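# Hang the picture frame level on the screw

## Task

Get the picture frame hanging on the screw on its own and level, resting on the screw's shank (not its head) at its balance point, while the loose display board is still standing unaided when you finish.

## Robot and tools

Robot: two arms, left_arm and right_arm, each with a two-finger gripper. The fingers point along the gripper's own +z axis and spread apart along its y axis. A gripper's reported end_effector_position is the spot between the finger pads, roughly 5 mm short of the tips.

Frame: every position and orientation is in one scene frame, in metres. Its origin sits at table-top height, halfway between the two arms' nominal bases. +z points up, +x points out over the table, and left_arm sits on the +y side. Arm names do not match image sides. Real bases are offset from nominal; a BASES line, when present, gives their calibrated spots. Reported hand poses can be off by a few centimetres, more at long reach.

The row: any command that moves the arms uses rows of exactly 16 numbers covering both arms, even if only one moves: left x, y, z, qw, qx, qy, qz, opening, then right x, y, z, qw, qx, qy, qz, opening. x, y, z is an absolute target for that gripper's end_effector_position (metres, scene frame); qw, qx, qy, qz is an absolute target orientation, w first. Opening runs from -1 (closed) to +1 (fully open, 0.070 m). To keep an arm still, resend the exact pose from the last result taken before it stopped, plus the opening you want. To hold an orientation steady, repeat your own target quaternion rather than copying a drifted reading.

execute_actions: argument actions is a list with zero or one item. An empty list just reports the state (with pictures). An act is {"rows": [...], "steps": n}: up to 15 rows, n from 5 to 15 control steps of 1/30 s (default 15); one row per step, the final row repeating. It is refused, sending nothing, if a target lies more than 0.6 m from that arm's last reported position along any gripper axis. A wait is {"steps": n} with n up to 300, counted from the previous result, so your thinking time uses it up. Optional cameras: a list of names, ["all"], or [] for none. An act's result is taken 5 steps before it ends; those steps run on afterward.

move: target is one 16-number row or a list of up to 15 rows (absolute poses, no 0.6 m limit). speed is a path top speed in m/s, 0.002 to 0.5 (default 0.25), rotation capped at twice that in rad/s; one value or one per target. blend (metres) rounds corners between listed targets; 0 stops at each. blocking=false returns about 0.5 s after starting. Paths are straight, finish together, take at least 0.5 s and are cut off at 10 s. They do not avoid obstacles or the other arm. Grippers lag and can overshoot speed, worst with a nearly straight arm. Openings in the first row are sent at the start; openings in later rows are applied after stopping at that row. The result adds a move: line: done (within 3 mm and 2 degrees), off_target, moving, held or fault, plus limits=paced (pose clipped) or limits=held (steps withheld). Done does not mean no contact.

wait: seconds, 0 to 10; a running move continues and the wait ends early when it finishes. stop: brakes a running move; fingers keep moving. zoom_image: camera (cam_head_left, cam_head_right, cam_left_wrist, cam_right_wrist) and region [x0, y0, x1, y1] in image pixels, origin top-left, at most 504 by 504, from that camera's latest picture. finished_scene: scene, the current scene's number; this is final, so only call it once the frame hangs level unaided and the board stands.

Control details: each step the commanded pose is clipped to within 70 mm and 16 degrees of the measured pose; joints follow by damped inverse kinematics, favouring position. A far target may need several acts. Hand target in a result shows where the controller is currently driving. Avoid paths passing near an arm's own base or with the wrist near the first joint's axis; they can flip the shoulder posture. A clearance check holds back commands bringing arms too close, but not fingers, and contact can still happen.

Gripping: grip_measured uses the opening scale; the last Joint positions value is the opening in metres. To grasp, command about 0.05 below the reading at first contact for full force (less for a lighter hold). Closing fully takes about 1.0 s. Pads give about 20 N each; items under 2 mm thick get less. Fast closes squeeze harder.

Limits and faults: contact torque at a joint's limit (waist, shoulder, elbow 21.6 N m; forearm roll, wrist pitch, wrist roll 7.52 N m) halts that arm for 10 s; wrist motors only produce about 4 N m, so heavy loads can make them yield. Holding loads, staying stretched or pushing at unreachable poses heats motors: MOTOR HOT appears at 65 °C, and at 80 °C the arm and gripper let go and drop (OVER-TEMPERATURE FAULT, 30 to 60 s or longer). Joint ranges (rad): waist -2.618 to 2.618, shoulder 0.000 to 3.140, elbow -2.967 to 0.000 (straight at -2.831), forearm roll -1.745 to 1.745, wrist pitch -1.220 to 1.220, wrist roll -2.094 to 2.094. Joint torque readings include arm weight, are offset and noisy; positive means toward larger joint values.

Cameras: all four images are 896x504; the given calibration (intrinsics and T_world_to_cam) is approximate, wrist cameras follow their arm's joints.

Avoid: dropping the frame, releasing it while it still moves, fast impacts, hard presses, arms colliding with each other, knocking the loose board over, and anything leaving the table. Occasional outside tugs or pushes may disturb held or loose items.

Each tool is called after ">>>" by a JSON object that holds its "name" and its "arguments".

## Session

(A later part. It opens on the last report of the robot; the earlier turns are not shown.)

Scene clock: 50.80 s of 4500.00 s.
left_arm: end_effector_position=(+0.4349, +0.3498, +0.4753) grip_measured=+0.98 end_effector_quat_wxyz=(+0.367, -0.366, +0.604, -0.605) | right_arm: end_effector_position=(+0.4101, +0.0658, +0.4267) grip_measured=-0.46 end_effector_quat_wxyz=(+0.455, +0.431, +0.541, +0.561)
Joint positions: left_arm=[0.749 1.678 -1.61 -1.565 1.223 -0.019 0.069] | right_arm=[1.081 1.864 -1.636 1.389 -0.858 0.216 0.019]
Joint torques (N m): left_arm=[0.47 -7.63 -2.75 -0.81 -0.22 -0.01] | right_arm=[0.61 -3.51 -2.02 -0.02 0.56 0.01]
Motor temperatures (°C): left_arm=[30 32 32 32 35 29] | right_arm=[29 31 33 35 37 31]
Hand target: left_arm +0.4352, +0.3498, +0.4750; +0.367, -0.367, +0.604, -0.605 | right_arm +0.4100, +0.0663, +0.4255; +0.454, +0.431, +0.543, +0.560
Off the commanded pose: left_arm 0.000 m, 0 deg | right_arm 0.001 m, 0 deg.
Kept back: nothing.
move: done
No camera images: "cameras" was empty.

>>> {"name": "move", "arguments": {"target": [[0.4352,0.3498,0.475,0.367,-0.367,0.604,-0.605,0.98,0.41,0.0663,0.4330,0.45452,0.43064,0.54264,0.56012,-0.53],[0.4352,0.3498,0.475,0.367,-0.367,0.604,-0.605,0.98,0.4120,0.0663,0.4330,0.45452,0.43064,0.54264,0.56012,-0.53],[0.4352,0.3498,0.475,0.367,-0.367,0.604,-0.605,0.98,0.4120,0.0663,0.4285,0.45452,0.43064,0.54264,0.56012,-0.53]], "speed": [0.03,0.02,0.02], "cameras": []}}

>>> {"name": "move", "arguments": {"target": [0.4352,0.3498,0.475,0.367,-0.367,0.604,-0.605,0.98,0.4120,0.0663,0.4270,0.45452,0.43064,0.54264,0.56012,-0.53], "speed": 0.02, "cameras": []}}

>>> {"name": "move", "arguments": {"target": [0.4352,0.3498,0.475,0.367,-0.367,0.604,-0.605,0.98,0.4120,0.0663,0.4257,0.45452,0.43064,0.54264,0.56012,-0.53], "speed": 0.02, "cameras": []}}

Scene clock: 52.30 s of 4500.00 s.
left_arm: end_effector_position=(+0.4349, +0.3498, +0.4753) grip_measured=+0.98 end_effector_quat_wxyz=(+0.367, -0.366, +0.604, -0.605) | right_arm: end_effector_position=(+0.4117, +0.0668, +0.4283) grip_measured=-0.46 end_effector_quat_wxyz=(+0.454, +0.431, +0.543, +0.560)
Joint positions: left_arm=[0.749 1.678 -1.61 -1.565 1.223 -0.019 0.069] | right_arm=[1.078 1.868 -1.651 1.401 -0.85 0.2 0.019]
Joint torques (N m): left_arm=[0.52 -7.55 -2.77 -0.78 -0.21 0] | right_arm=[-2.97 -8.91 -3.88 -1.01 -0.52 -0.23]
Motor temperatures (°C): left_arm=[30 32 32 32 35 29] | right_arm=[29 31 33 35 37 31]
Hand target: left_arm +0.4352, +0.3498, +0.4750; +0.367, -0.367, +0.604, -0.605 | right_arm +0.4120, +0.0663, +0.4285; +0.454, +0.431, +0.543, +0.560
Off the commanded pose: left_arm 0.000 m, 0 deg | right_arm 0.001 m, 0 deg.
Kept back: nothing.
move: done
No camera images: "cameras" was empty.

Scene clock: 53.00 s of 4500.00 s.
left_arm: end_effector_position=(+0.4349, +0.3498, +0.4753) grip_measured=+0.98 end_effector_quat_wxyz=(+0.367, -0.366, +0.604, -0.605) | right_arm: end_effector_position=(+0.4120, +0.0664, +0.4272) grip_measured=-0.46 end_effector_quat_wxyz=(+0.455, +0.431, +0.542, +0.560)
Joint positions: left_arm=[0.749 1.678 -1.61 -1.565 1.223 -0.019 0.069] | right_arm=[1.077 1.868 -1.646 1.396 -0.851 0.206 0.019]
Joint torques (N m): left_arm=[0.33 -7.61 -2.73 -0.77 -0.24 -0.02] | right_arm=[-3.21 -7.52 -3.38 -0.8 -0.42 0.11]
Motor temperatures (°C): left_arm=[30 32 32 32 35 29] | right_arm=[29 31 33 35 37 31]
Hand target: left_arm +0.4352, +0.3498, +0.4750; +0.367, -0.367, +0.604, -0.605 | right_arm +0.4120, +0.0663, +0.4270; +0.454, +0.431, +0.543, +0.560
Off the commanded pose: left_arm 0.000 m, 0 deg | right_arm 0.000 m, 0 deg.
Kept back: nothing.
move: done
No camera images: "cameras" was empty.

Scene clock: 53.70 s of 4500.00 s.
left_arm: end_effector_position=(+0.4349, +0.3498, +0.4753) grip_measured=+0.98 end_effector_quat_wxyz=(+0.367, -0.366, +0.604, -0.605) | right_arm: end_effector_position=(+0.4118, +0.0662, +0.4266) grip_measured=-0.46 end_effector_quat_wxyz=(+0.455, +0.430, +0.542, +0.561)
Joint positions: left_arm=[0.749 1.678 -1.61 -1.565 1.223 -0.019 0.069] | right_arm=[1.077 1.868 -1.641 1.391 -0.852 0.213 0.019]
Joint torques (N m): left_arm=[0.54 -7.66 -2.78 -0.77 -0.22 -0.02] | right_arm=[-3.36 -5.21 -2.55 -0.2 -0.13 0.07]
Motor temperatures (°C): left_arm=[30 32 32 32 35 29] | right_arm=[29 31 33 35 37 31]
Hand target: left_arm +0.4352, +0.3498, +0.4750; +0.367, -0.367, +0.604, -0.605 | right_arm +0.4120, +0.0663, +0.4257; +0.454, +0.431, +0.543, +0.560
Off the commanded pose: left_arm 0.000 m, 0 deg | right_arm 0.001 m, 0 deg.
Kept back: nothing.
move: done
No camera images: "cameras" was empty.

>>> {"name": "move", "arguments": {"target": [0.490,0.3498,0.475,0.367,-0.367,0.604,-0.605,0.98,0.4105,0.0663,0.4290,0.45452,0.43064,0.54264,0.56012,-0.53], "speed": 0.08}}

>>> {"name": "zoom_image", "arguments": {"camera": "cam_left_wrist", "region": [290, 300, 530, 440]}}

Scene clock: 58.17 s of 4500.00 s.
left_arm: end_effector_position=(+0.4905, +0.3499, +0.4747) grip_measured=+0.98 end_effector_quat_wxyz=(+0.367, -0.367, +0.604, -0.605) | right_arm: end_effector_position=(+0.4113, +0.0665, +0.4265) grip_measured=-0.46 end_effector_quat_wxyz=(+0.454, +0.431, +0.544, +0.558)
Joint positions: left_arm=[0.645 1.844 -1.835 -1.534 1.12 -0.088 0.069] | right_arm=[1.079 1.868 -1.646 1.404 -0.852 0.198 0.019]
Joint torques (N m): left_arm=[0.52 -8.55 -2.35 -0.81 -0.03 0.04] | right_arm=[1.1 -7.88 -4.51 -0.97 0.11 -0.16]
Motor temperatures (°C): left_arm=[30 32 32 32 35 29] | right_arm=[29 31 33 34 38 31]
Hand target: left_arm +0.4900, +0.3498, +0.4750; +0.367, -0.367, +0.604, -0.605 | right_arm +0.4105, +0.0663, +0.4290; +0.454, +0.431, +0.543, +0.560
Off the commanded pose: left_arm 0.001 m, 0 deg | right_arm 0.003 m, 0 deg.
Kept back: nothing.
move: done
camera_calibration:
cam_left_wrist: T_world_to_cam=[[0.0152494, -0.0185289, 0.999712, -0.472021], [-0.879117, -0.476584, 0.00457674, 0.596396], [0.476362, -0.878934, -0.0235567, 0.206738], [0, 0, 0, 1]] pos_world=[0.433018, 0.457196, 0.474026]
cam_right_wrist: T_world_to_cam=[[0.0197701, 0.0303288, -0.999344, 0.416678], [-0.767453, 0.641091, 0.00427374, 0.26494], [0.6408, 0.766865, 0.0359503, -0.211537], [0, 0, 0, 1]] pos_world=[0.330644, -0.0202672, 0.422877]

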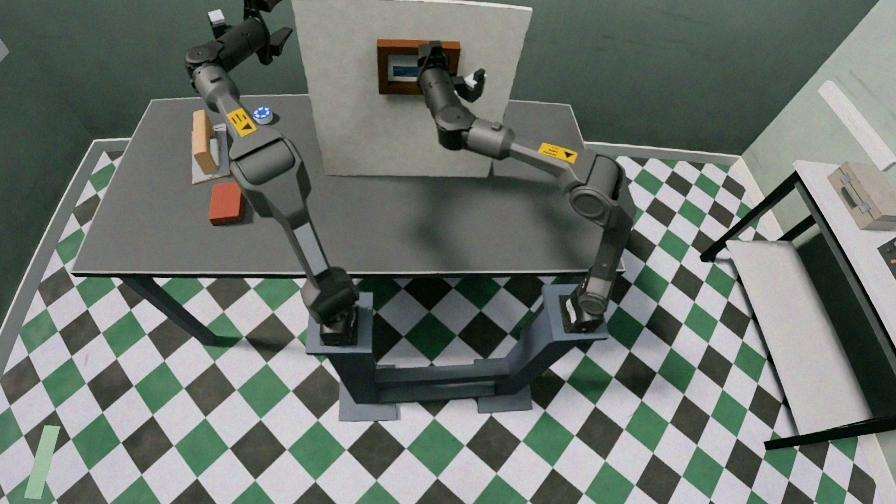

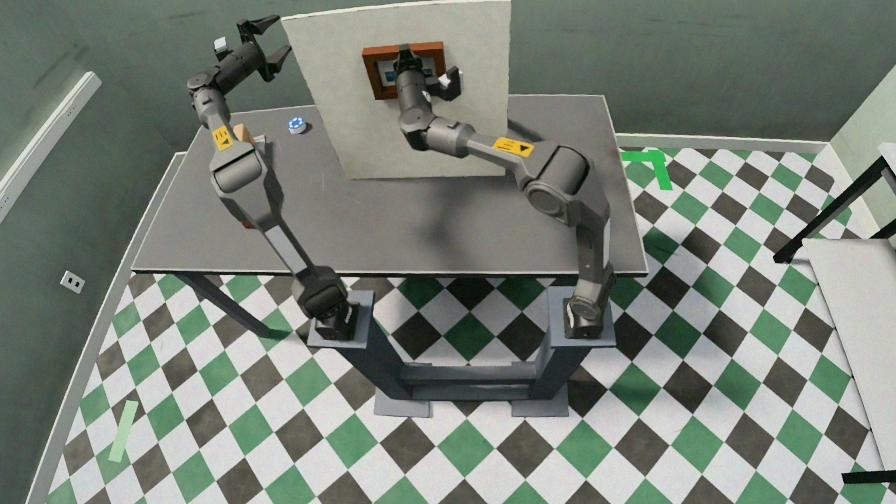

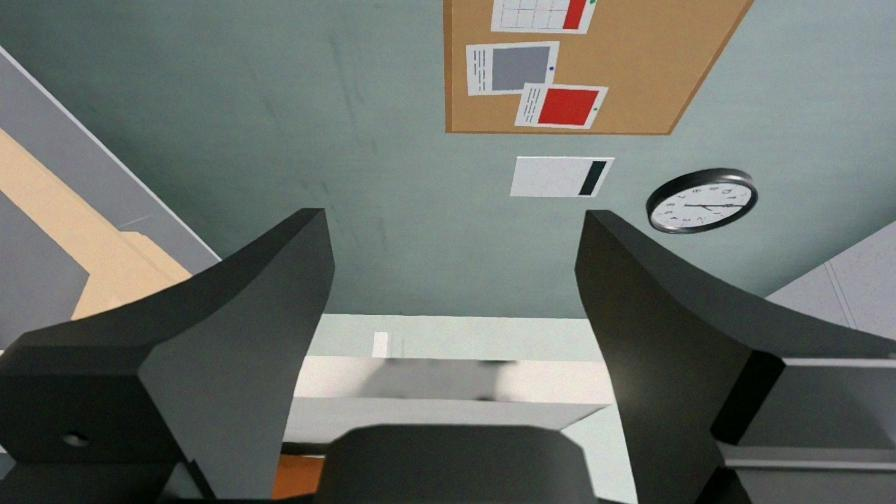

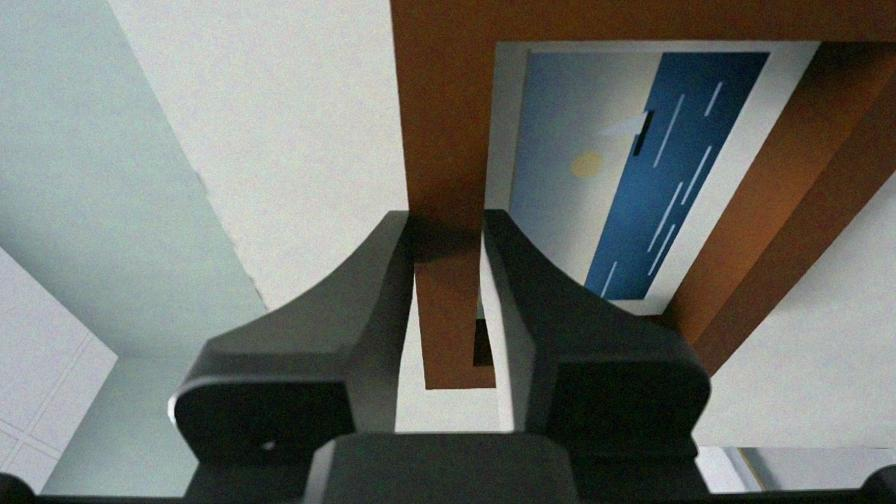

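Scaled by 2.100 from the camera's 896x504 image, which has a finer 1280x720 frame.

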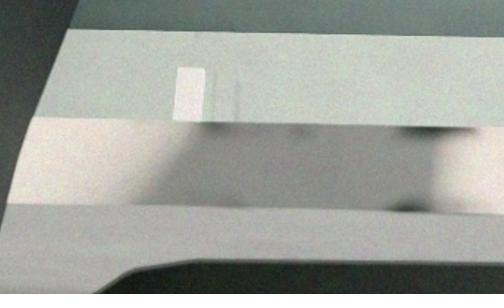

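>>> {"name": "move", "arguments": {"target": [0.483,0.3450,0.525,0.3376,-0.3376,0.6209,-0.6219,0.98,0.4105,0.0663,0.4290,0.45452,0.43064,0.54264,0.56012,-0.53], "speed": 0.08, "cameras": ["cam_left_wrist"]}}

>>> {"name": "zoom_image", "arguments": {"camera": "cam_left_wrist", "region": [270, 390, 400, 503]}}

Scene clock: 60.57 s of 4500.00 s.
left_arm: end_effector_position=(+0.4828, +0.3449, +0.5256) grip_measured=+0.98 end_effector_quat_wxyz=(+0.348, -0.344, +0.613, -0.621) | right_arm: end_effector_position=(+0.4108, +0.0663, +0.4283) grip_measured=-0.46 end_effector_quat_wxyz=(+0.454, +0.431, +0.543, +0.560)
Joint positions: left_arm=[0.663 1.933 -2.171 -1.462 1.223 -0.343 0.069] | right_arm=[1.08 1.866 -1.648 1.403 -0.853 0.198 0.019]
Joint torques (N m): left_arm=[-0.58 -7.46 -2.05 -0.68 -0.34 0.14] | right_arm=[-0.24 -10.54 -5.48 -1.53 -0.39 0.22]
Motor temperatures (°C): left_arm=[30 32 32 32 35 29] | right_arm=[29 31 33 35 38 31]
Hand target: left_arm +0.4831, +0.3448, +0.5249; +0.347, -0.344, +0.613, -0.621 | right_arm +0.4105, +0.0663, +0.4290; +0.454, +0.431, +0.543, +0.560
Off the commanded pose: left_arm 0.001 m, 2 deg | right_arm 0.001 m, 0 deg.
joint sent to its limit (left arm) — joint 5 (wrist pitch), upper limit.
Kept back: nothing.
move: done
camera_calibration:
cam_left_wrist: T_world_to_cam=[[0.00391608, -0.014757, 0.999883, -0.51881], [-0.910102, -0.414376, -0.00255121, 0.584204], [0.414365, -0.909986, -0.0150531, 0.243402], [0, 0, 0, 1]] pos_world=[0.43286, 0.455917, 0.523904]
Images, in order (width x height): cam_left_wrist 896x504.

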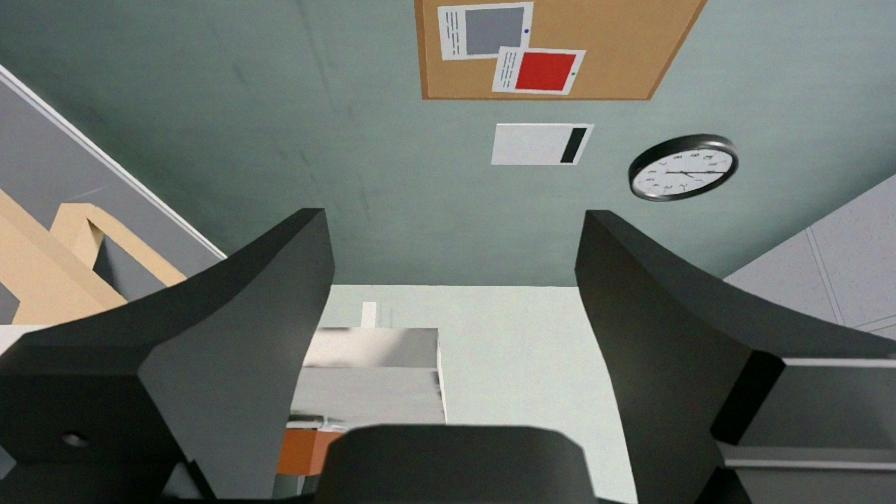

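Scaled by 3.877 from the camera's 896x504 image, which has a finer 1280x720 frame.

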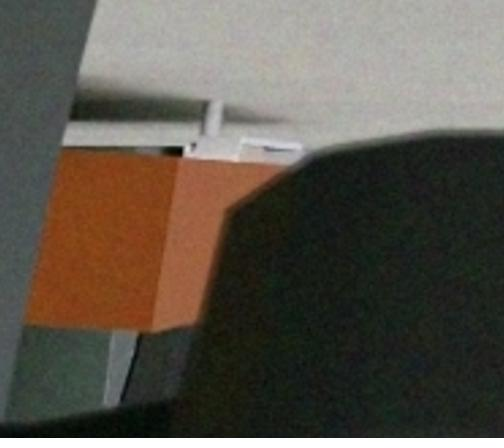

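>>> {"name": "zoom_image", "arguments": {"camera": "cam_left_wrist", "region": [285, 408, 355, 440]}}

Scaled by 7.200 from the camera's 896x504 image, which has a finer 1280x720 frame.

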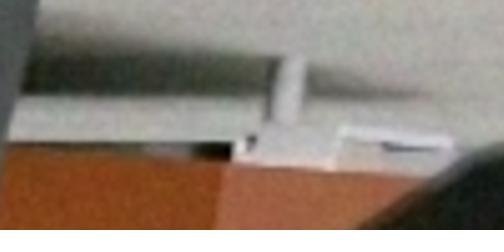

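>>> {"name": "zoom_image", "arguments": {"camera": "cam_left_wrist", "region": [308, 412, 352, 436]}}

Scaled by 11.455 from the camera's 896x504 image, which has a finer 1280x720 frame.

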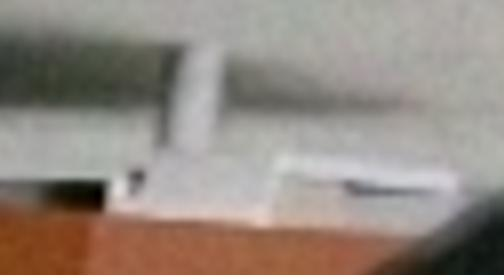

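>>> {"name": "move", "arguments": {"target": [[0.4831,0.3448,0.5249,0.347,-0.344,0.613,-0.621,0.98,0.4110,0.0663,0.4320,0.44835,0.43681,0.54684,0.5561,-0.53],[0.4831,0.3448,0.5249,0.347,-0.344,0.613,-0.621,0.98,0.4118,0.0663,0.4320,0.44835,0.43681,0.54684,0.5561,-0.53],[0.4831,0.3448,0.5249,0.347,-0.344,0.613,-0.621,0.98,0.4118,0.0663,0.4282,0.44835,0.43681,0.54684,0.5561,-0.53]], "speed": [0.03,0.02,0.02], "cameras": []}}

>>> {"name": "move", "arguments": {"target": [0.4831,0.3448,0.5249,0.347,-0.344,0.613,-0.621,0.98,0.4118,0.0663,0.4268,0.44835,0.43681,0.54684,0.5561,-0.53], "speed": 0.02, "cameras": ["cam_left_wrist"]}}

>>> {"name": "zoom_image", "arguments": {"camera": "cam_left_wrist", "region": [285, 400, 355, 440]}}

Scene clock: 67.30 s of 4500.00 s.
left_arm: end_effector_position=(+0.4829, +0.3450, +0.5251) grip_measured=+0.98 end_effector_quat_wxyz=(+0.347, -0.344, +0.613, -0.621) | right_arm: end_effector_position=(+0.4116, +0.0664, +0.4288) grip_measured=-0.46 end_effector_quat_wxyz=(+0.448, +0.437, +0.547, +0.557)
Joint positions: left_arm=[0.663 1.933 -2.169 -1.462 1.223 -0.342 0.069] | right_arm=[1.077 1.866 -1.665 1.441 -0.843 0.167 0.019]
Joint torques (N m): left_arm=[-0.25 -8.19 -2.01 -0.98 0.03 0.09] | right_arm=[-0.23 -8.31 -4.54 -1.38 -0.38 -0.01]
Motor temperatures (°C): left_arm=[30 32 32 32 34 29] | right_arm=[29 31 33 35 37 31]
Hand target: left_arm +0.4831, +0.3448, +0.5249; +0.347, -0.344, +0.613, -0.621 | right_arm +0.4118, +0.0663, +0.4282; +0.448, +0.437, +0.547, +0.556
Off the commanded pose: left_arm 0.000 m, 0 deg | right_arm 0.001 m, 0 deg.
joint sent to its limit (left arm) — joint 5 (wrist pitch), upper limit.
Kept back: nothing.
move: done
No camera images: "cameras" was empty.

Scene clock: 68.00 s of 4500.00 s.
left_arm: end_effector_position=(+0.4829, +0.3450, +0.5251) grip_measured=+0.98 end_effector_quat_wxyz=(+0.347, -0.344, +0.613, -0.621) | right_arm: end_effector_position=(+0.4116, +0.0662, +0.4279) grip_measured=-0.46 end_effector_quat_wxyz=(+0.449, +0.436, +0.546, +0.557)
Joint positions: left_arm=[0.663 1.933 -2.169 -1.462 1.223 -0.342 0.069] | right_arm=[1.077 1.866 -1.661 1.435 -0.845 0.174 0.019]
Joint torques (N m): left_arm=[-0.14 -8.57 -2.07 -0.95 0.05 0.12] | right_arm=[0.11 -7.27 -3.46 -0.73 -0.1 0.12]
Motor temperatures (°C): left_arm=[30 32 32 32 34 29] | right_arm=[29 31 33 35 37 31]
Hand target: left_arm +0.4831, +0.3448, +0.5249; +0.347, -0.344, +0.613, -0.621 | right_arm +0.4118, +0.0663, +0.4268; +0.448, +0.437, +0.547, +0.556
Off the commanded pose: left_arm 0.000 m, 0 deg | right_arm 0.001 m, 0 deg.
joint sent to its limit (left arm) — joint 5 (wrist pitch), upper limit.
Kept back: nothing.
move: done
camera_calibration:
cam_left_wrist: T_world_to_cam=[[0.00490174, -0.0143957, 0.999884, -0.518843], [-0.9101, -0.414386, -0.00150448, 0.58384], [0.41436, -0.909987, -0.0151327, 0.243482], [0, 0, 0, 1]] pos_world=[0.433007, 0.456031, 0.523346]
Images, in order (width x height): cam_left_wrist 896x504.

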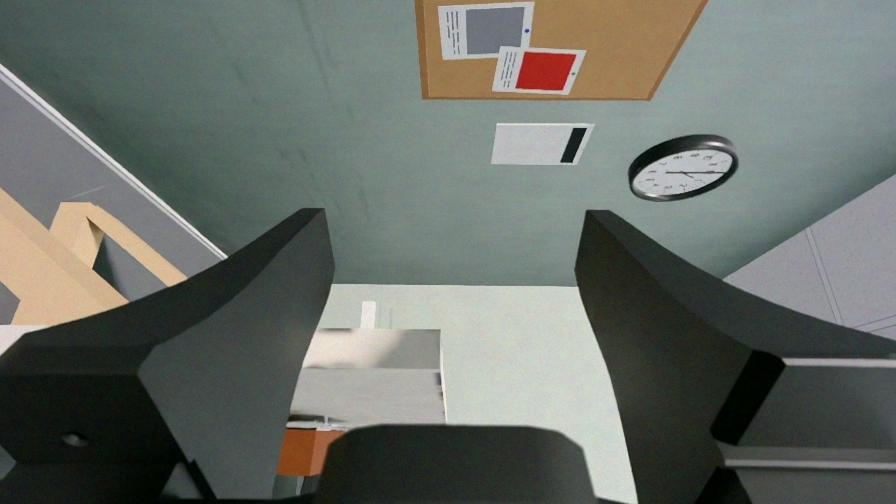

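Scaled by 7.200 from the camera's 896x504 image, which has a finer 1280x720 frame.

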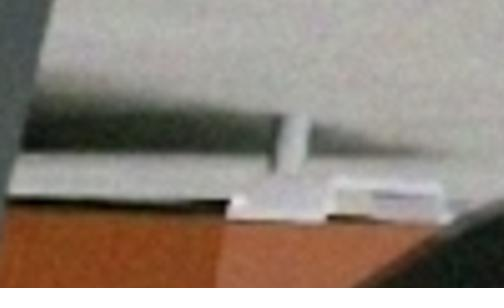

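>>> {"name": "move", "arguments": {"target": [0.4831,0.3448,0.5249,0.347,-0.344,0.613,-0.621,0.98,0.4118,0.0649,0.4268,0.44835,0.43681,0.54684,0.5561,-0.53], "speed": 0.02, "cameras": []}}

>>> {"name": "move", "arguments": {"target": [0.4831,0.3448,0.5249,0.347,-0.344,0.613,-0.621,0.98,0.4118,0.0635,0.4268,0.44835,0.43681,0.54684,0.5561,-0.53], "speed": 0.02, "cameras": []}}

>>> {"name": "move", "arguments": {"target": [0.4831,0.3448,0.5249,0.347,-0.344,0.613,-0.621,0.98,0.4118,0.0621,0.4268,0.44835,0.43681,0.54684,0.5561,-0.53], "speed": 0.02, "cameras": []}}

Scene clock: 69.50 s of 4500.00 s.
left_arm: end_effector_position=(+0.4829, +0.3450, +0.5251) grip_measured=+0.98 end_effector_quat_wxyz=(+0.347, -0.344, +0.613, -0.621) | right_arm: end_effector_position=(+0.4118, +0.0652, +0.4260) grip_measured=-0.46 end_effector_quat_wxyz=(+0.448, +0.437, +0.547, +0.556)
Joint positions: left_arm=[0.663 1.933 -2.169 -1.462 1.223 -0.342 0.069] | right_arm=[1.076 1.863 -1.652 1.435 -0.843 0.178 0.019]
Joint torques (N m): left_arm=[0.5 -9.24 -2.09 -0.96 0.05 0.1] | right_arm=[-0.87 -7.75 -3.39 -0.78 0.11 0.13]
Motor temperatures (°C): left_arm=[30 32 32 32 34 29] | right_arm=[29 31 33 35 37 31]
Hand target: left_arm +0.4831, +0.3448, +0.5249; +0.347, -0.344, +0.613, -0.621 | right_arm +0.4118, +0.0649, +0.4268; +0.448, +0.437, +0.547, +0.556
Off the commanded pose: left_arm 0.000 m, 0 deg | right_arm 0.001 m, 0 deg.
joint sent to its limit (left arm) — joint 5 (wrist pitch), upper limit.
Kept back: nothing.
move: done
No camera images: "cameras" was empty.

Scene clock: 70.20 s of 4500.00 s.
left_arm: end_effector_position=(+0.4829, +0.3450, +0.5251) grip_measured=+0.98 end_effector_quat_wxyz=(+0.347, -0.344, +0.613, -0.621) | right_arm: end_effector_position=(+0.4118, +0.0643, +0.4259) grip_measured=-0.46 end_effector_quat_wxyz=(+0.448, +0.436, +0.548, +0.556)
Joint positions: left_arm=[0.663 1.933 -2.169 -1.462 1.223 -0.342 0.069] | right_arm=[1.074 1.859 -1.646 1.432 -0.84 0.18 0.019]
Joint torques (N m): left_arm=[0.44 -9.38 -2.26 -0.91 0.05 0.1] | right_arm=[-1.41 -10.02 -3.65 -0.77 -0.85 0.12]
Motor temperatures (°C): left_arm=[30 32 32 32 34 29] | right_arm=[29 31 33 35 37 31]
Hand target: left_arm +0.4831, +0.3448, +0.5249; +0.347, -0.344, +0.613, -0.621 | right_arm +0.4118, +0.0635, +0.4268; +0.448, +0.437, +0.547, +0.556
Off the commanded pose: left_arm 0.000 m, 0 deg | right_arm 0.001 m, 0 deg.
joint sent to its limit (left arm) — joint 5 (wrist pitch), upper limit.
Kept back: nothing.
move: done
No camera images: "cameras" was empty.

Scene clock: 70.90 s of 4500.00 s.
left_arm: end_effector_position=(+0.4829, +0.3450, +0.5251) grip_measured=+0.98 end_effector_quat_wxyz=(+0.347, -0.344, +0.613, -0.621) | right_arm: end_effector_position=(+0.4113, +0.0631, +0.4268) grip_measured=-0.46 end_effector_quat_wxyz=(+0.447, +0.436, +0.548, +0.557)
Joint positions: left_arm=[0.663 1.933 -2.169 -1.462 1.223 -0.342 0.069] | right_arm=[1.073 1.853 -1.64 1.429 -0.838 0.183 0.019]
Joint torques (N m): left_arm=[0.41 -9.2 -2.15 -0.92 0.07 0.08] | right_arm=[-4.85 -11.19 -3.3 -0.48 -1.96 0.12]
Motor temperatures (°C): left_arm=[30 32 32 32 34 29] | right_arm=[29 32 33 35 38 31]
Hand target: left_arm +0.4831, +0.3448, +0.5249; +0.347, -0.344, +0.613, -0.621 | right_arm +0.4118, +0.0621, +0.4268; +0.448, +0.437, +0.547, +0.556
Off the commanded pose: left_arm 0.000 m, 0 deg | right_arm 0.001 m, 0 deg.
joint sent to its limit (left arm) — joint 5 (wrist pitch), upper limit.
Kept back: nothing.
move: done
No camera images: "cameras" was empty.

>>> {"name": "move", "arguments": {"target": [[0.4831,0.3448,0.5249,0.347,-0.344,0.613,-0.621,0.98,0.4118,0.0648,0.4275,0.44835,0.43681,0.54684,0.5561,-0.53],[0.4831,0.3448,0.5249,0.347,-0.344,0.613,-0.621,0.98,0.4118,0.0648,0.4257,0.44835,0.43681,0.54684,0.5561,-0.53]], "speed": 0.02, "cameras": []}}

>>> {"name": "move", "arguments": {"target": [0.4831,0.3448,0.5249,0.347,-0.344,0.613,-0.621,0.98,0.4118,0.0648,0.4245,0.44835,0.43681,0.54684,0.5561,-0.53], "speed": 0.02, "cameras": []}}

Scene clock: 72.00 s of 4500.00 s.
left_arm: end_effector_position=(+0.4829, +0.3450, +0.5251) grip_measured=+0.98 end_effector_quat_wxyz=(+0.347, -0.344, +0.613, -0.621) | right_arm: end_effector_position=(+0.4122, +0.0630, +0.4272) grip_measured=-0.46 end_effector_quat_wxyz=(+0.450, +0.438, +0.545, +0.556)
Joint positions: left_arm=[0.663 1.933 -2.169 -1.462 1.223 -0.342 0.069] | right_arm=[1.074 1.86 -1.649 1.43 -0.847 0.183 0.019]
Joint torques (N m): left_arm=[0.4 -9.2 -2.25 -0.9 0.08 0.09] | right_arm=[-0.45 -7.13 -3.52 -0.96 -0.28 0.11]
Motor temperatures (°C): left_arm=[30 33 32 32 34 29] | right_arm=[29 32 33 35 38 31]
Hand target: left_arm +0.4831, +0.3448, +0.5249; +0.347, -0.344, +0.613, -0.621 | right_arm +0.4118, +0.0648, +0.4257; +0.448, +0.437, +0.547, +0.556
Off the commanded pose: left_arm 0.000 m, 0 deg | right_arm 0.002 m, 0 deg.
joint sent to its limit (left arm) — joint 5 (wrist pitch), upper limit.
Kept back: nothing.
move: done
No camera images: "cameras" was empty.

Scene clock: 72.70 s of 4500.00 s.
left_arm: end_effector_position=(+0.4829, +0.3450, +0.5251) grip_measured=+0.98 end_effector_quat_wxyz=(+0.347, -0.344, +0.613, -0.621) | right_arm: end_effector_position=(+0.4119, +0.0641, +0.4256) grip_measured=-0.46 end_effector_quat_wxyz=(+0.449, +0.437, +0.546, +0.556)
Joint positions: left_arm=[0.663 1.933 -2.169 -1.462 1.223 -0.342 0.069] | right_arm=[1.075 1.861 -1.645 1.425 -0.846 0.189 0.019]
Joint torques (N m): left_arm=[0.35 -9.11 -2.26 -0.93 0.07 0.07] | right_arm=[0.38 -4.89 -2.52 -0.2 0.13 0.06]
Motor temperatures (°C): left_arm=[30 33 32 32 34 29] | right_arm=[29 32 33 35 38 31]
Hand target: left_arm +0.4831, +0.3448, +0.5249; +0.347, -0.344, +0.613, -0.621 | right_arm +0.4118, +0.0648, +0.4245; +0.448, +0.437, +0.547, +0.556
Off the commanded pose: left_arm 0.000 m, 0 deg | right_arm 0.001 m, 0 deg.
joint sent to its limit (left arm) — joint 5 (wrist pitch), upper limit.
Kept back: nothing.
move: done
No camera images: "cameras" was empty.

>>> {"name": "move", "arguments": {"target": [[0.4831,0.3448,0.5249,0.347,-0.344,0.613,-0.621,0.98,0.4119,0.0641,0.4290,0.44835,0.43681,0.54684,0.5561,-0.53],[0.4831,0.3448,0.5249,0.347,-0.344,0.613,-0.621,0.98,0.4140,0.0641,0.4290,0.44835,0.43681,0.54684,0.5561,-0.53],[0.4831,0.3448,0.5249,0.347,-0.344,0.613,-0.621,0.98,0.4140,0.0641,0.4265,0.44835,0.43681,0.54684,0.5561,-0.53]], "speed": 0.02, "cameras": []}}

>>> {"name": "move", "arguments": {"target": [0.4831,0.3448,0.5249,0.347,-0.344,0.613,-0.621,0.98,0.4140,0.0641,0.4245,0.44835,0.43681,0.54684,0.5561,-0.53], "speed": 0.02, "cameras": ["cam_left_wrist", "cam_right_wrist"]}}

>>> {"name": "zoom_image", "arguments": {"camera": "cam_left_wrist", "region": [285, 400, 355, 440]}}

Scene clock: 74.13 s of 4500.00 s.
left_arm: end_effector_position=(+0.4829, +0.3450, +0.5251) grip_measured=+0.98 end_effector_quat_wxyz=(+0.347, -0.344, +0.613, -0.621) | right_arm: end_effector_position=(+0.4135, +0.0642, +0.4272) grip_measured=-0.46 end_effector_quat_wxyz=(+0.448, +0.437, +0.546, +0.557)
Joint positions: left_arm=[0.663 1.933 -2.169 -1.462 1.223 -0.342 0.069] | right_arm=[1.07 1.863 -1.655 1.433 -0.838 0.179 0.019]
Joint torques (N m): left_arm=[0.28 -9.13 -1.99 -0.89 0.08 0.1] | right_arm=[-1.69 -3.49 -3.75 -1.28 1.1 0.1]
Motor temperatures (°C): left_arm=[30 33 32 32 34 29] | right_arm=[29 31 33 35 38 31]
Hand target: left_arm +0.4831, +0.3448, +0.5249; +0.347, -0.344, +0.613, -0.621 | right_arm +0.4140, +0.0641, +0.4265; +0.448, +0.437, +0.547, +0.556
Off the commanded pose: left_arm 0.000 m, 0 deg | right_arm 0.001 m, 0 deg.
joint sent to its limit (left arm) — joint 5 (wrist pitch), upper limit.
Kept back: nothing.
move: done
No camera images: "cameras" was empty.

Scene clock: 74.83 s of 4500.00 s.
left_arm: end_effector_position=(+0.4829, +0.3450, +0.5251) grip_measured=+0.98 end_effector_quat_wxyz=(+0.347, -0.344, +0.613, -0.621) | right_arm: end_effector_position=(+0.4134, +0.0644, +0.4261) grip_measured=-0.46 end_effector_quat_wxyz=(+0.448, +0.436, +0.546, +0.557)
Joint positions: left_arm=[0.663 1.933 -2.169 -1.462 1.223 -0.342 0.069] | right_arm=[1.07 1.863 -1.648 1.423 -0.838 0.189 0.019]
Joint torques (N m): left_arm=[0.45 -9.09 -2.31 -0.88 0.1 0.07] | right_arm=[-2.62 -1.32 -1.78 0.19 1 -0.01]
Motor temperatures (°C): left_arm=[30 33 32 32 34 29] | right_arm=[29 31 33 35 38 31]
Hand target: left_arm +0.4831, +0.3448, +0.5249; +0.347, -0.344, +0.613, -0.621 | right_arm +0.4140, +0.0641, +0.4245; +0.448, +0.437, +0.547, +0.556
Off the commanded pose: left_arm 0.000 m, 0 deg | right_arm 0.002 m, 0 deg.
joint sent to its limit (left arm) — joint 5 (wrist pitch), upper limit.
Kept back: nothing.
move: done
camera_calibration:
cam_left_wrist: T_world_to_cam=[[0.00490174, -0.0143957, 0.999884, -0.518843], [-0.9101, -0.414386, -0.00150448, 0.58384], [0.41436, -0.909987, -0.0151327, 0.243482], [0, 0, 0, 1]] pos_world=[0.433007, 0.456031, 0.523346]
cam_right_wrist: T_world_to_cam=[[0.00596402, 0.0366267, -0.999311, 0.421625], [-0.768955, 0.639026, 0.0188323, 0.262385], [0.639275, 0.768313, 0.0319754, -0.209058], [0, 0, 0, 1]] pos_world=[0.332893, -0.0224915, 0.423078]
Images, in order (width x height): cam_left_wrist 896x504, cam_right_wrist 896x504.

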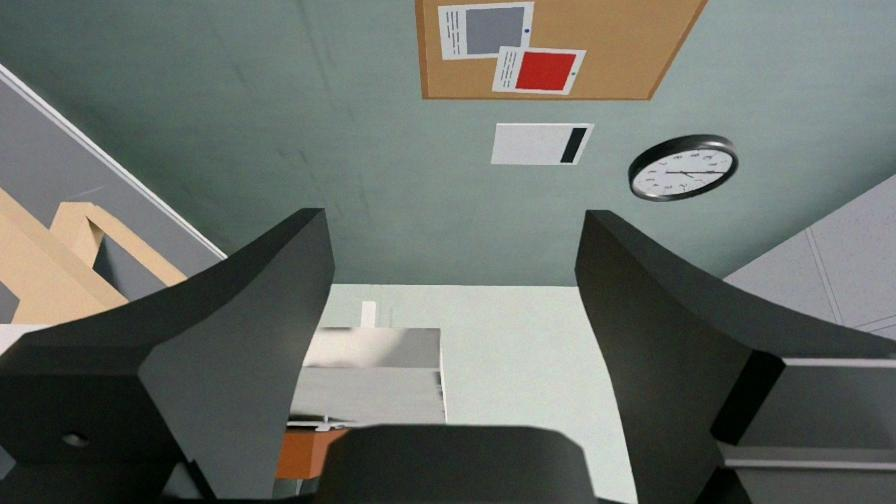

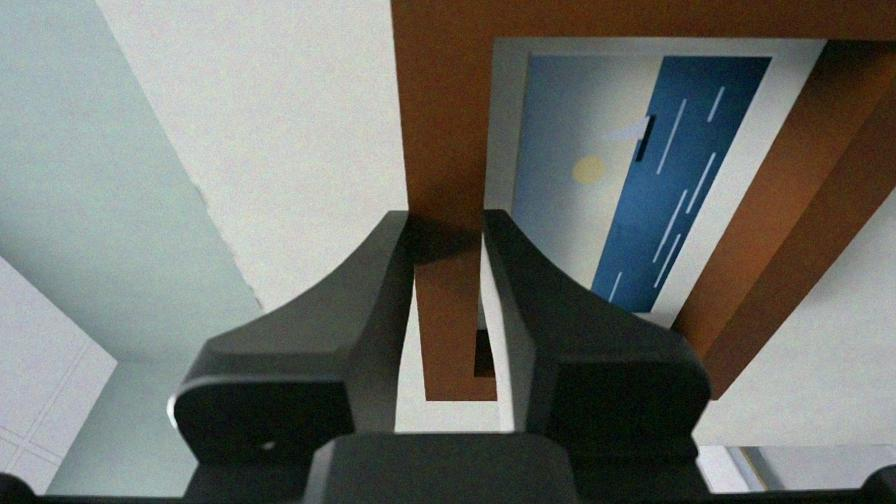

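Scaled by 7.200 from the camera's 896x504 image, which has a finer 1280x720 frame.

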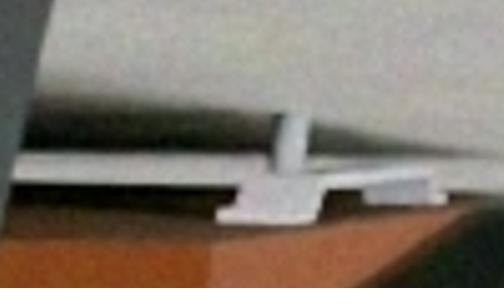

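>>> {"name": "move", "arguments": {"target": [[0.4831,0.3448,0.5249,0.347,-0.344,0.613,-0.621,0.98,0.4130,0.0644,0.4290,0.44835,0.43681,0.54684,0.5561,-0.53],[0.4831,0.3448,0.5249,0.347,-0.344,0.613,-0.621,0.98,0.4116,0.0652,0.4290,0.45895,0.44723,0.53835,0.54739,-0.53],[0.4831,0.3448,0.5249,0.347,-0.344,0.613,-0.621,0.98,0.4116,0.0652,0.4268,0.45895,0.44723,0.53835,0.54739,-0.53]], "speed": [0.02,0.03,0.02], "cameras": ["cam_left_wrist","cam_head_left","cam_head_right"]}}

>>> {"name": "zoom_image", "arguments": {"camera": "cam_left_wrist", "region": [285, 400, 355, 440]}}

>>> {"name": "zoom_image", "arguments": {"camera": "cam_head_left", "region": [360, 10, 480, 110]}}

>>> {"name": "zoom_image", "arguments": {"camera": "cam_head_right", "region": [340, 10, 460, 110]}}

Scene clock: 77.60 s of 4500.00 s.
left_arm: end_effector_position=(+0.4829, +0.3450, +0.5251) grip_measured=+0.98 end_effector_quat_wxyz=(+0.347, -0.344, +0.613, -0.621) | right_arm: end_effector_position=(+0.4122, +0.0654, +0.4266) grip_measured=-0.46 end_effector_quat_wxyz=(+0.459, +0.447, +0.538, +0.547)
Joint positions: left_arm=[0.663 1.933 -2.169 -1.462 1.223 -0.342 0.069] | right_arm=[1.09 1.89 -1.692 1.455 -0.895 0.153 0.019]
Joint torques (N m): left_arm=[0.47 -8.96 -2.48 -0.85 0.08 0.08] | right_arm=[1.54 -7.7 -3.21 -0.75 0.46 0.04]
Motor temperatures (°C): left_arm=[30 33 32 32 34 29] | right_arm=[29 31 33 35 38 31]
Hand target: left_arm +0.4831, +0.3448, +0.5249; +0.347, -0.344, +0.613, -0.621 | right_arm +0.4116, +0.0652, +0.4268; +0.459, +0.447, +0.538, +0.547
Off the commanded pose: left_arm 0.000 m, 0 deg | right_arm 0.001 m, 0 deg.
joint sent to its limit (left arm) — joint 5 (wrist pitch), upper limit.
Kept back: nothing.
move: done
camera_calibration:
cam_left_wrist: T_world_to_cam=[[0.00490174, -0.0143957, 0.999884, -0.518843], [-0.9101, -0.414386, -0.00150448, 0.58384], [0.41436, -0.909987, -0.0151327, 0.243482], [0, 0, 0, 1]] pos_world=[0.433007, 0.456031, 0.523346]
Images, in order (width x height): cam_head_left 896x504, cam_head_right 896x504, cam_left_wrist 896x504.

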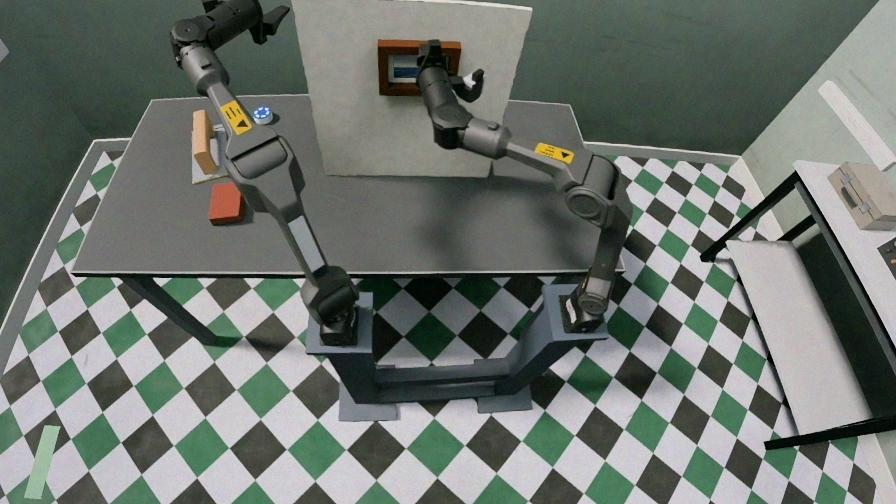

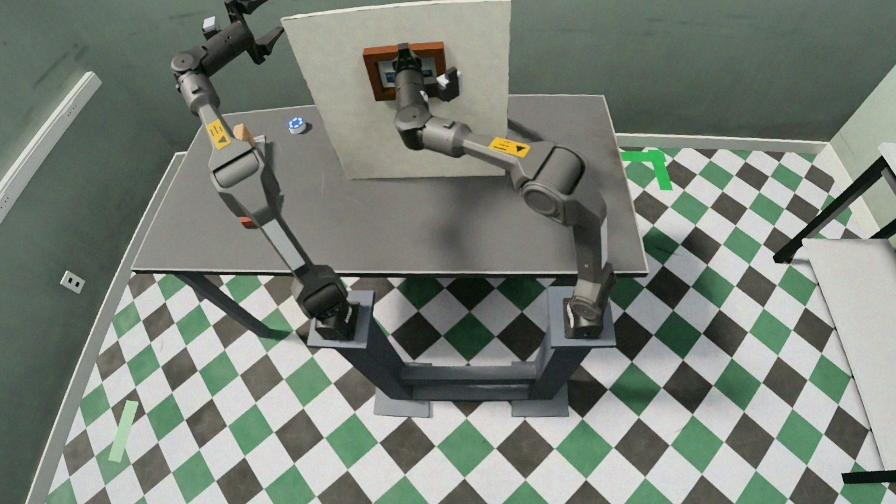

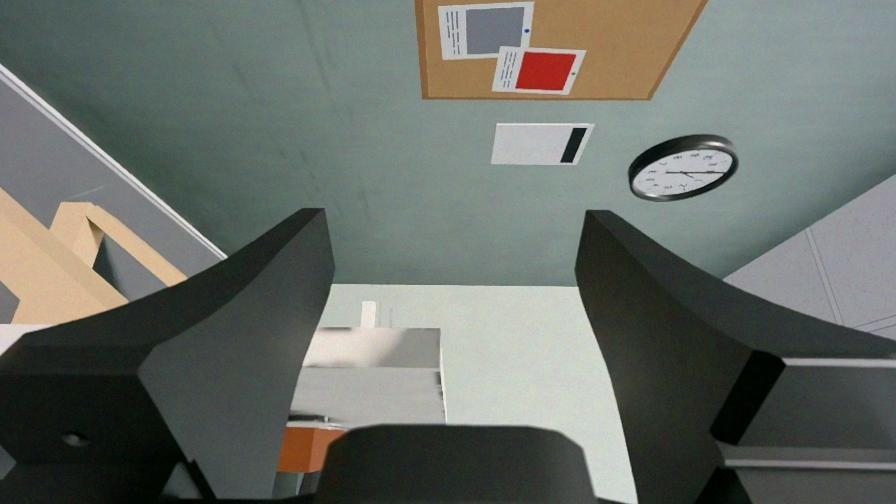

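Scaled by 7.200 from the camera's 896x504 image, which has a finer 1280x720 frame.

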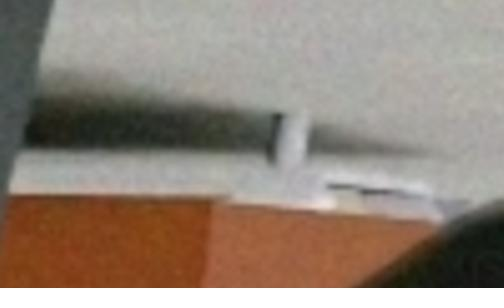

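Scaled by 4.200 from the camera's 896x504 image, which has a finer 1280x720 frame.

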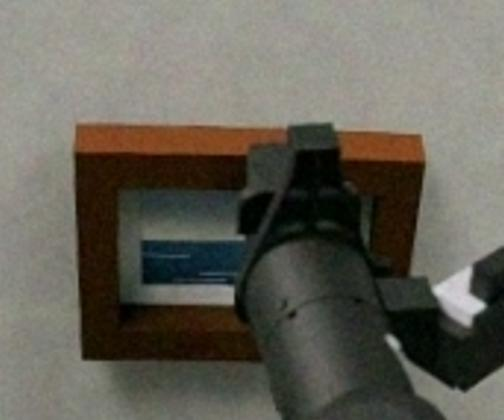

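Scaled by 4.200 from the camera's 896x504 image, which has a finer 1280x720 frame.

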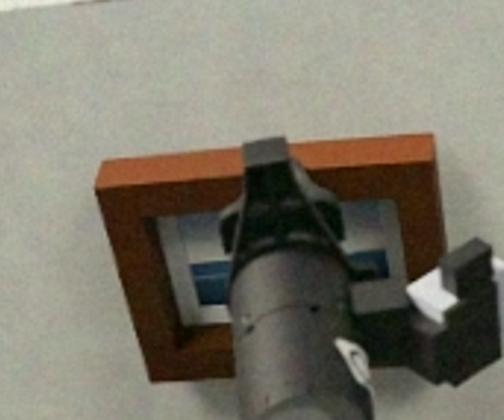

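>>> {"name": "execute_actions", "arguments": {"actions": [], "cameras": ["all"]}}

Scene clock: 78.67 s of 4500.00 s.
left_arm: end_effector_position=(+0.4829, +0.3450, +0.5251) grip_measured=+0.98 end_effector_quat_wxyz=(+0.347, -0.344, +0.613, -0.621) | right_arm: end_effector_position=(+0.4117, +0.0653, +0.4266) grip_measured=-0.46 end_effector_quat_wxyz=(+0.459, +0.447, +0.539, +0.547)
Joint positions: left_arm=[0.663 1.933 -2.169 -1.462 1.223 -0.342 0.069] | right_arm=[1.091 1.888 -1.691 1.456 -0.895 0.153 0.019]
Joint torques (N m): left_arm=[0.4 -9.13 -2.38 -0.84 0.07 0.08] | right_arm=[1.16 -9.19 -3.48 -0.73 -0.29 0.09]
Motor temperatures (°C): left_arm=[30 33 32 32 34 29] | right_arm=[29 31 33 34 38 31]
Hand target: left_arm +0.4831, +0.3448, +0.5249; +0.347, -0.344, +0.613, -0.621 | right_arm +0.4116, +0.0652, +0.4268; +0.459, +0.447, +0.538, +0.547
Off the commanded pose: left_arm 0.000 m, 0 deg | right_arm 0.000 m, 0 deg.
Steps of this call (1-32: nothing new was sent). Readings (end_effector_position of left_arm | right_arm):
1: (+0.4829, +0.3450, +0.5251) | (+0.4122, +0.0654, +0.4262)
2: (+0.4829, +0.3450, +0.5251) | (+0.4122, +0.0654, +0.4262)
4: (+0.4829, +0.3450, +0.5251) | (+0.4119, +0.0657, +0.4262)
8: (+0.4829, +0.3450, +0.5251) | (+0.4118, +0.0655, +0.4263)
32: the state above
camera_calibration:
cam_left_wrist: T_world_to_cam=[[0.00490174, -0.0143957, 0.999884, -0.518843], [-0.9101, -0.414386, -0.00150448, 0.58384], [0.41436, -0.909987, -0.0151327, 0.243482], [0, 0, 0, 1]] pos_world=[0.433007, 0.456031, 0.523346]
cam_right_wrist: T_world_to_cam=[[0.00382178, 0.0354181, -0.999365, 0.423141], [-0.742725, 0.669271, 0.0208791, 0.246843], [0.669586, 0.742174, 0.0288637, -0.218076], [0, 0, 0, 1]] pos_world=[0.32774, -0.0183416, 0.424013]

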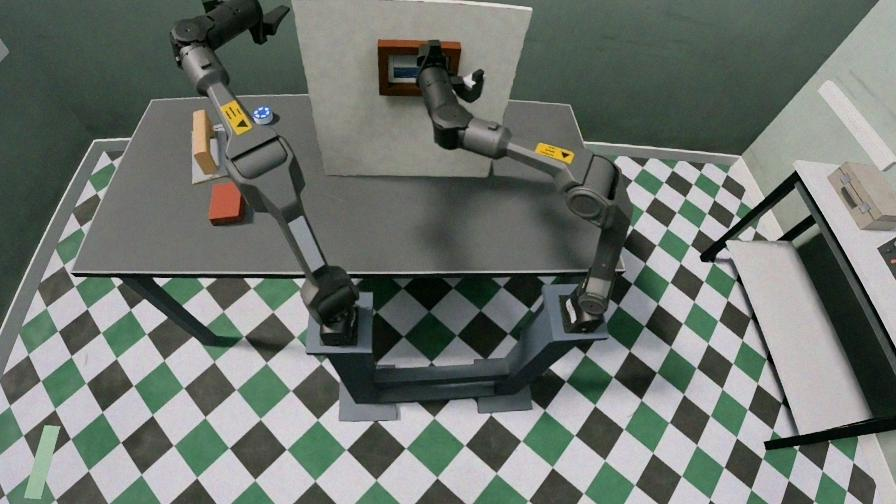

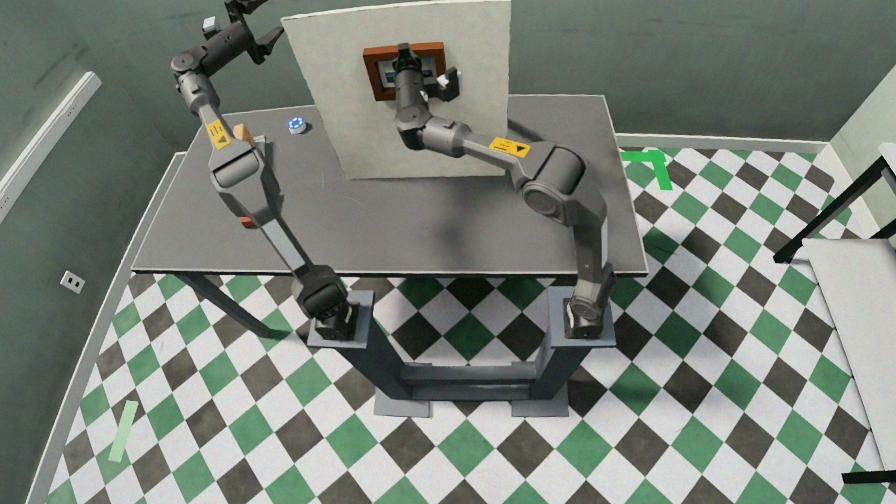

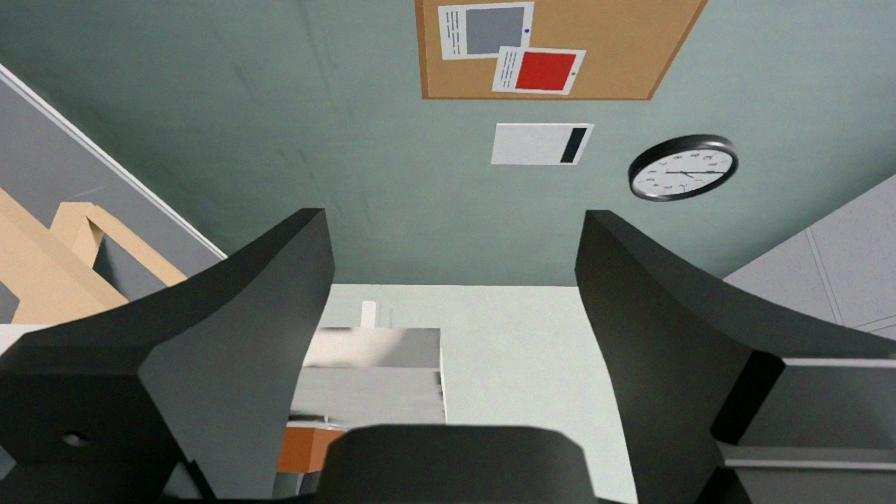

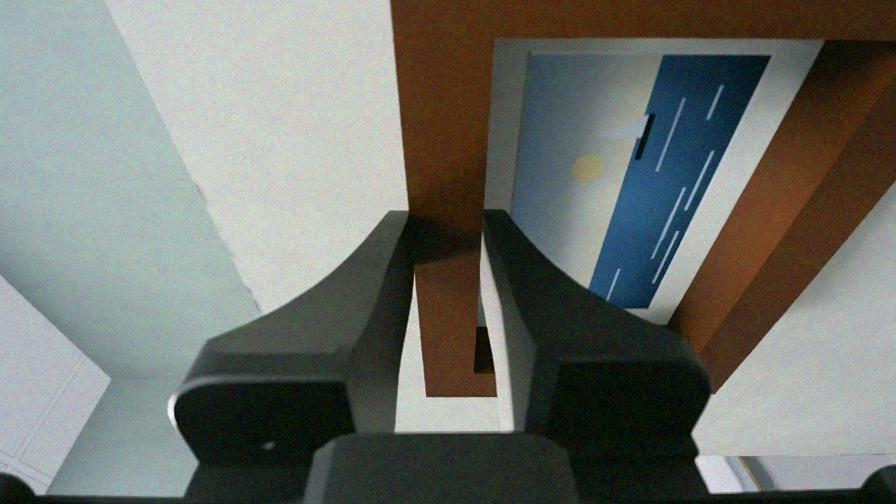

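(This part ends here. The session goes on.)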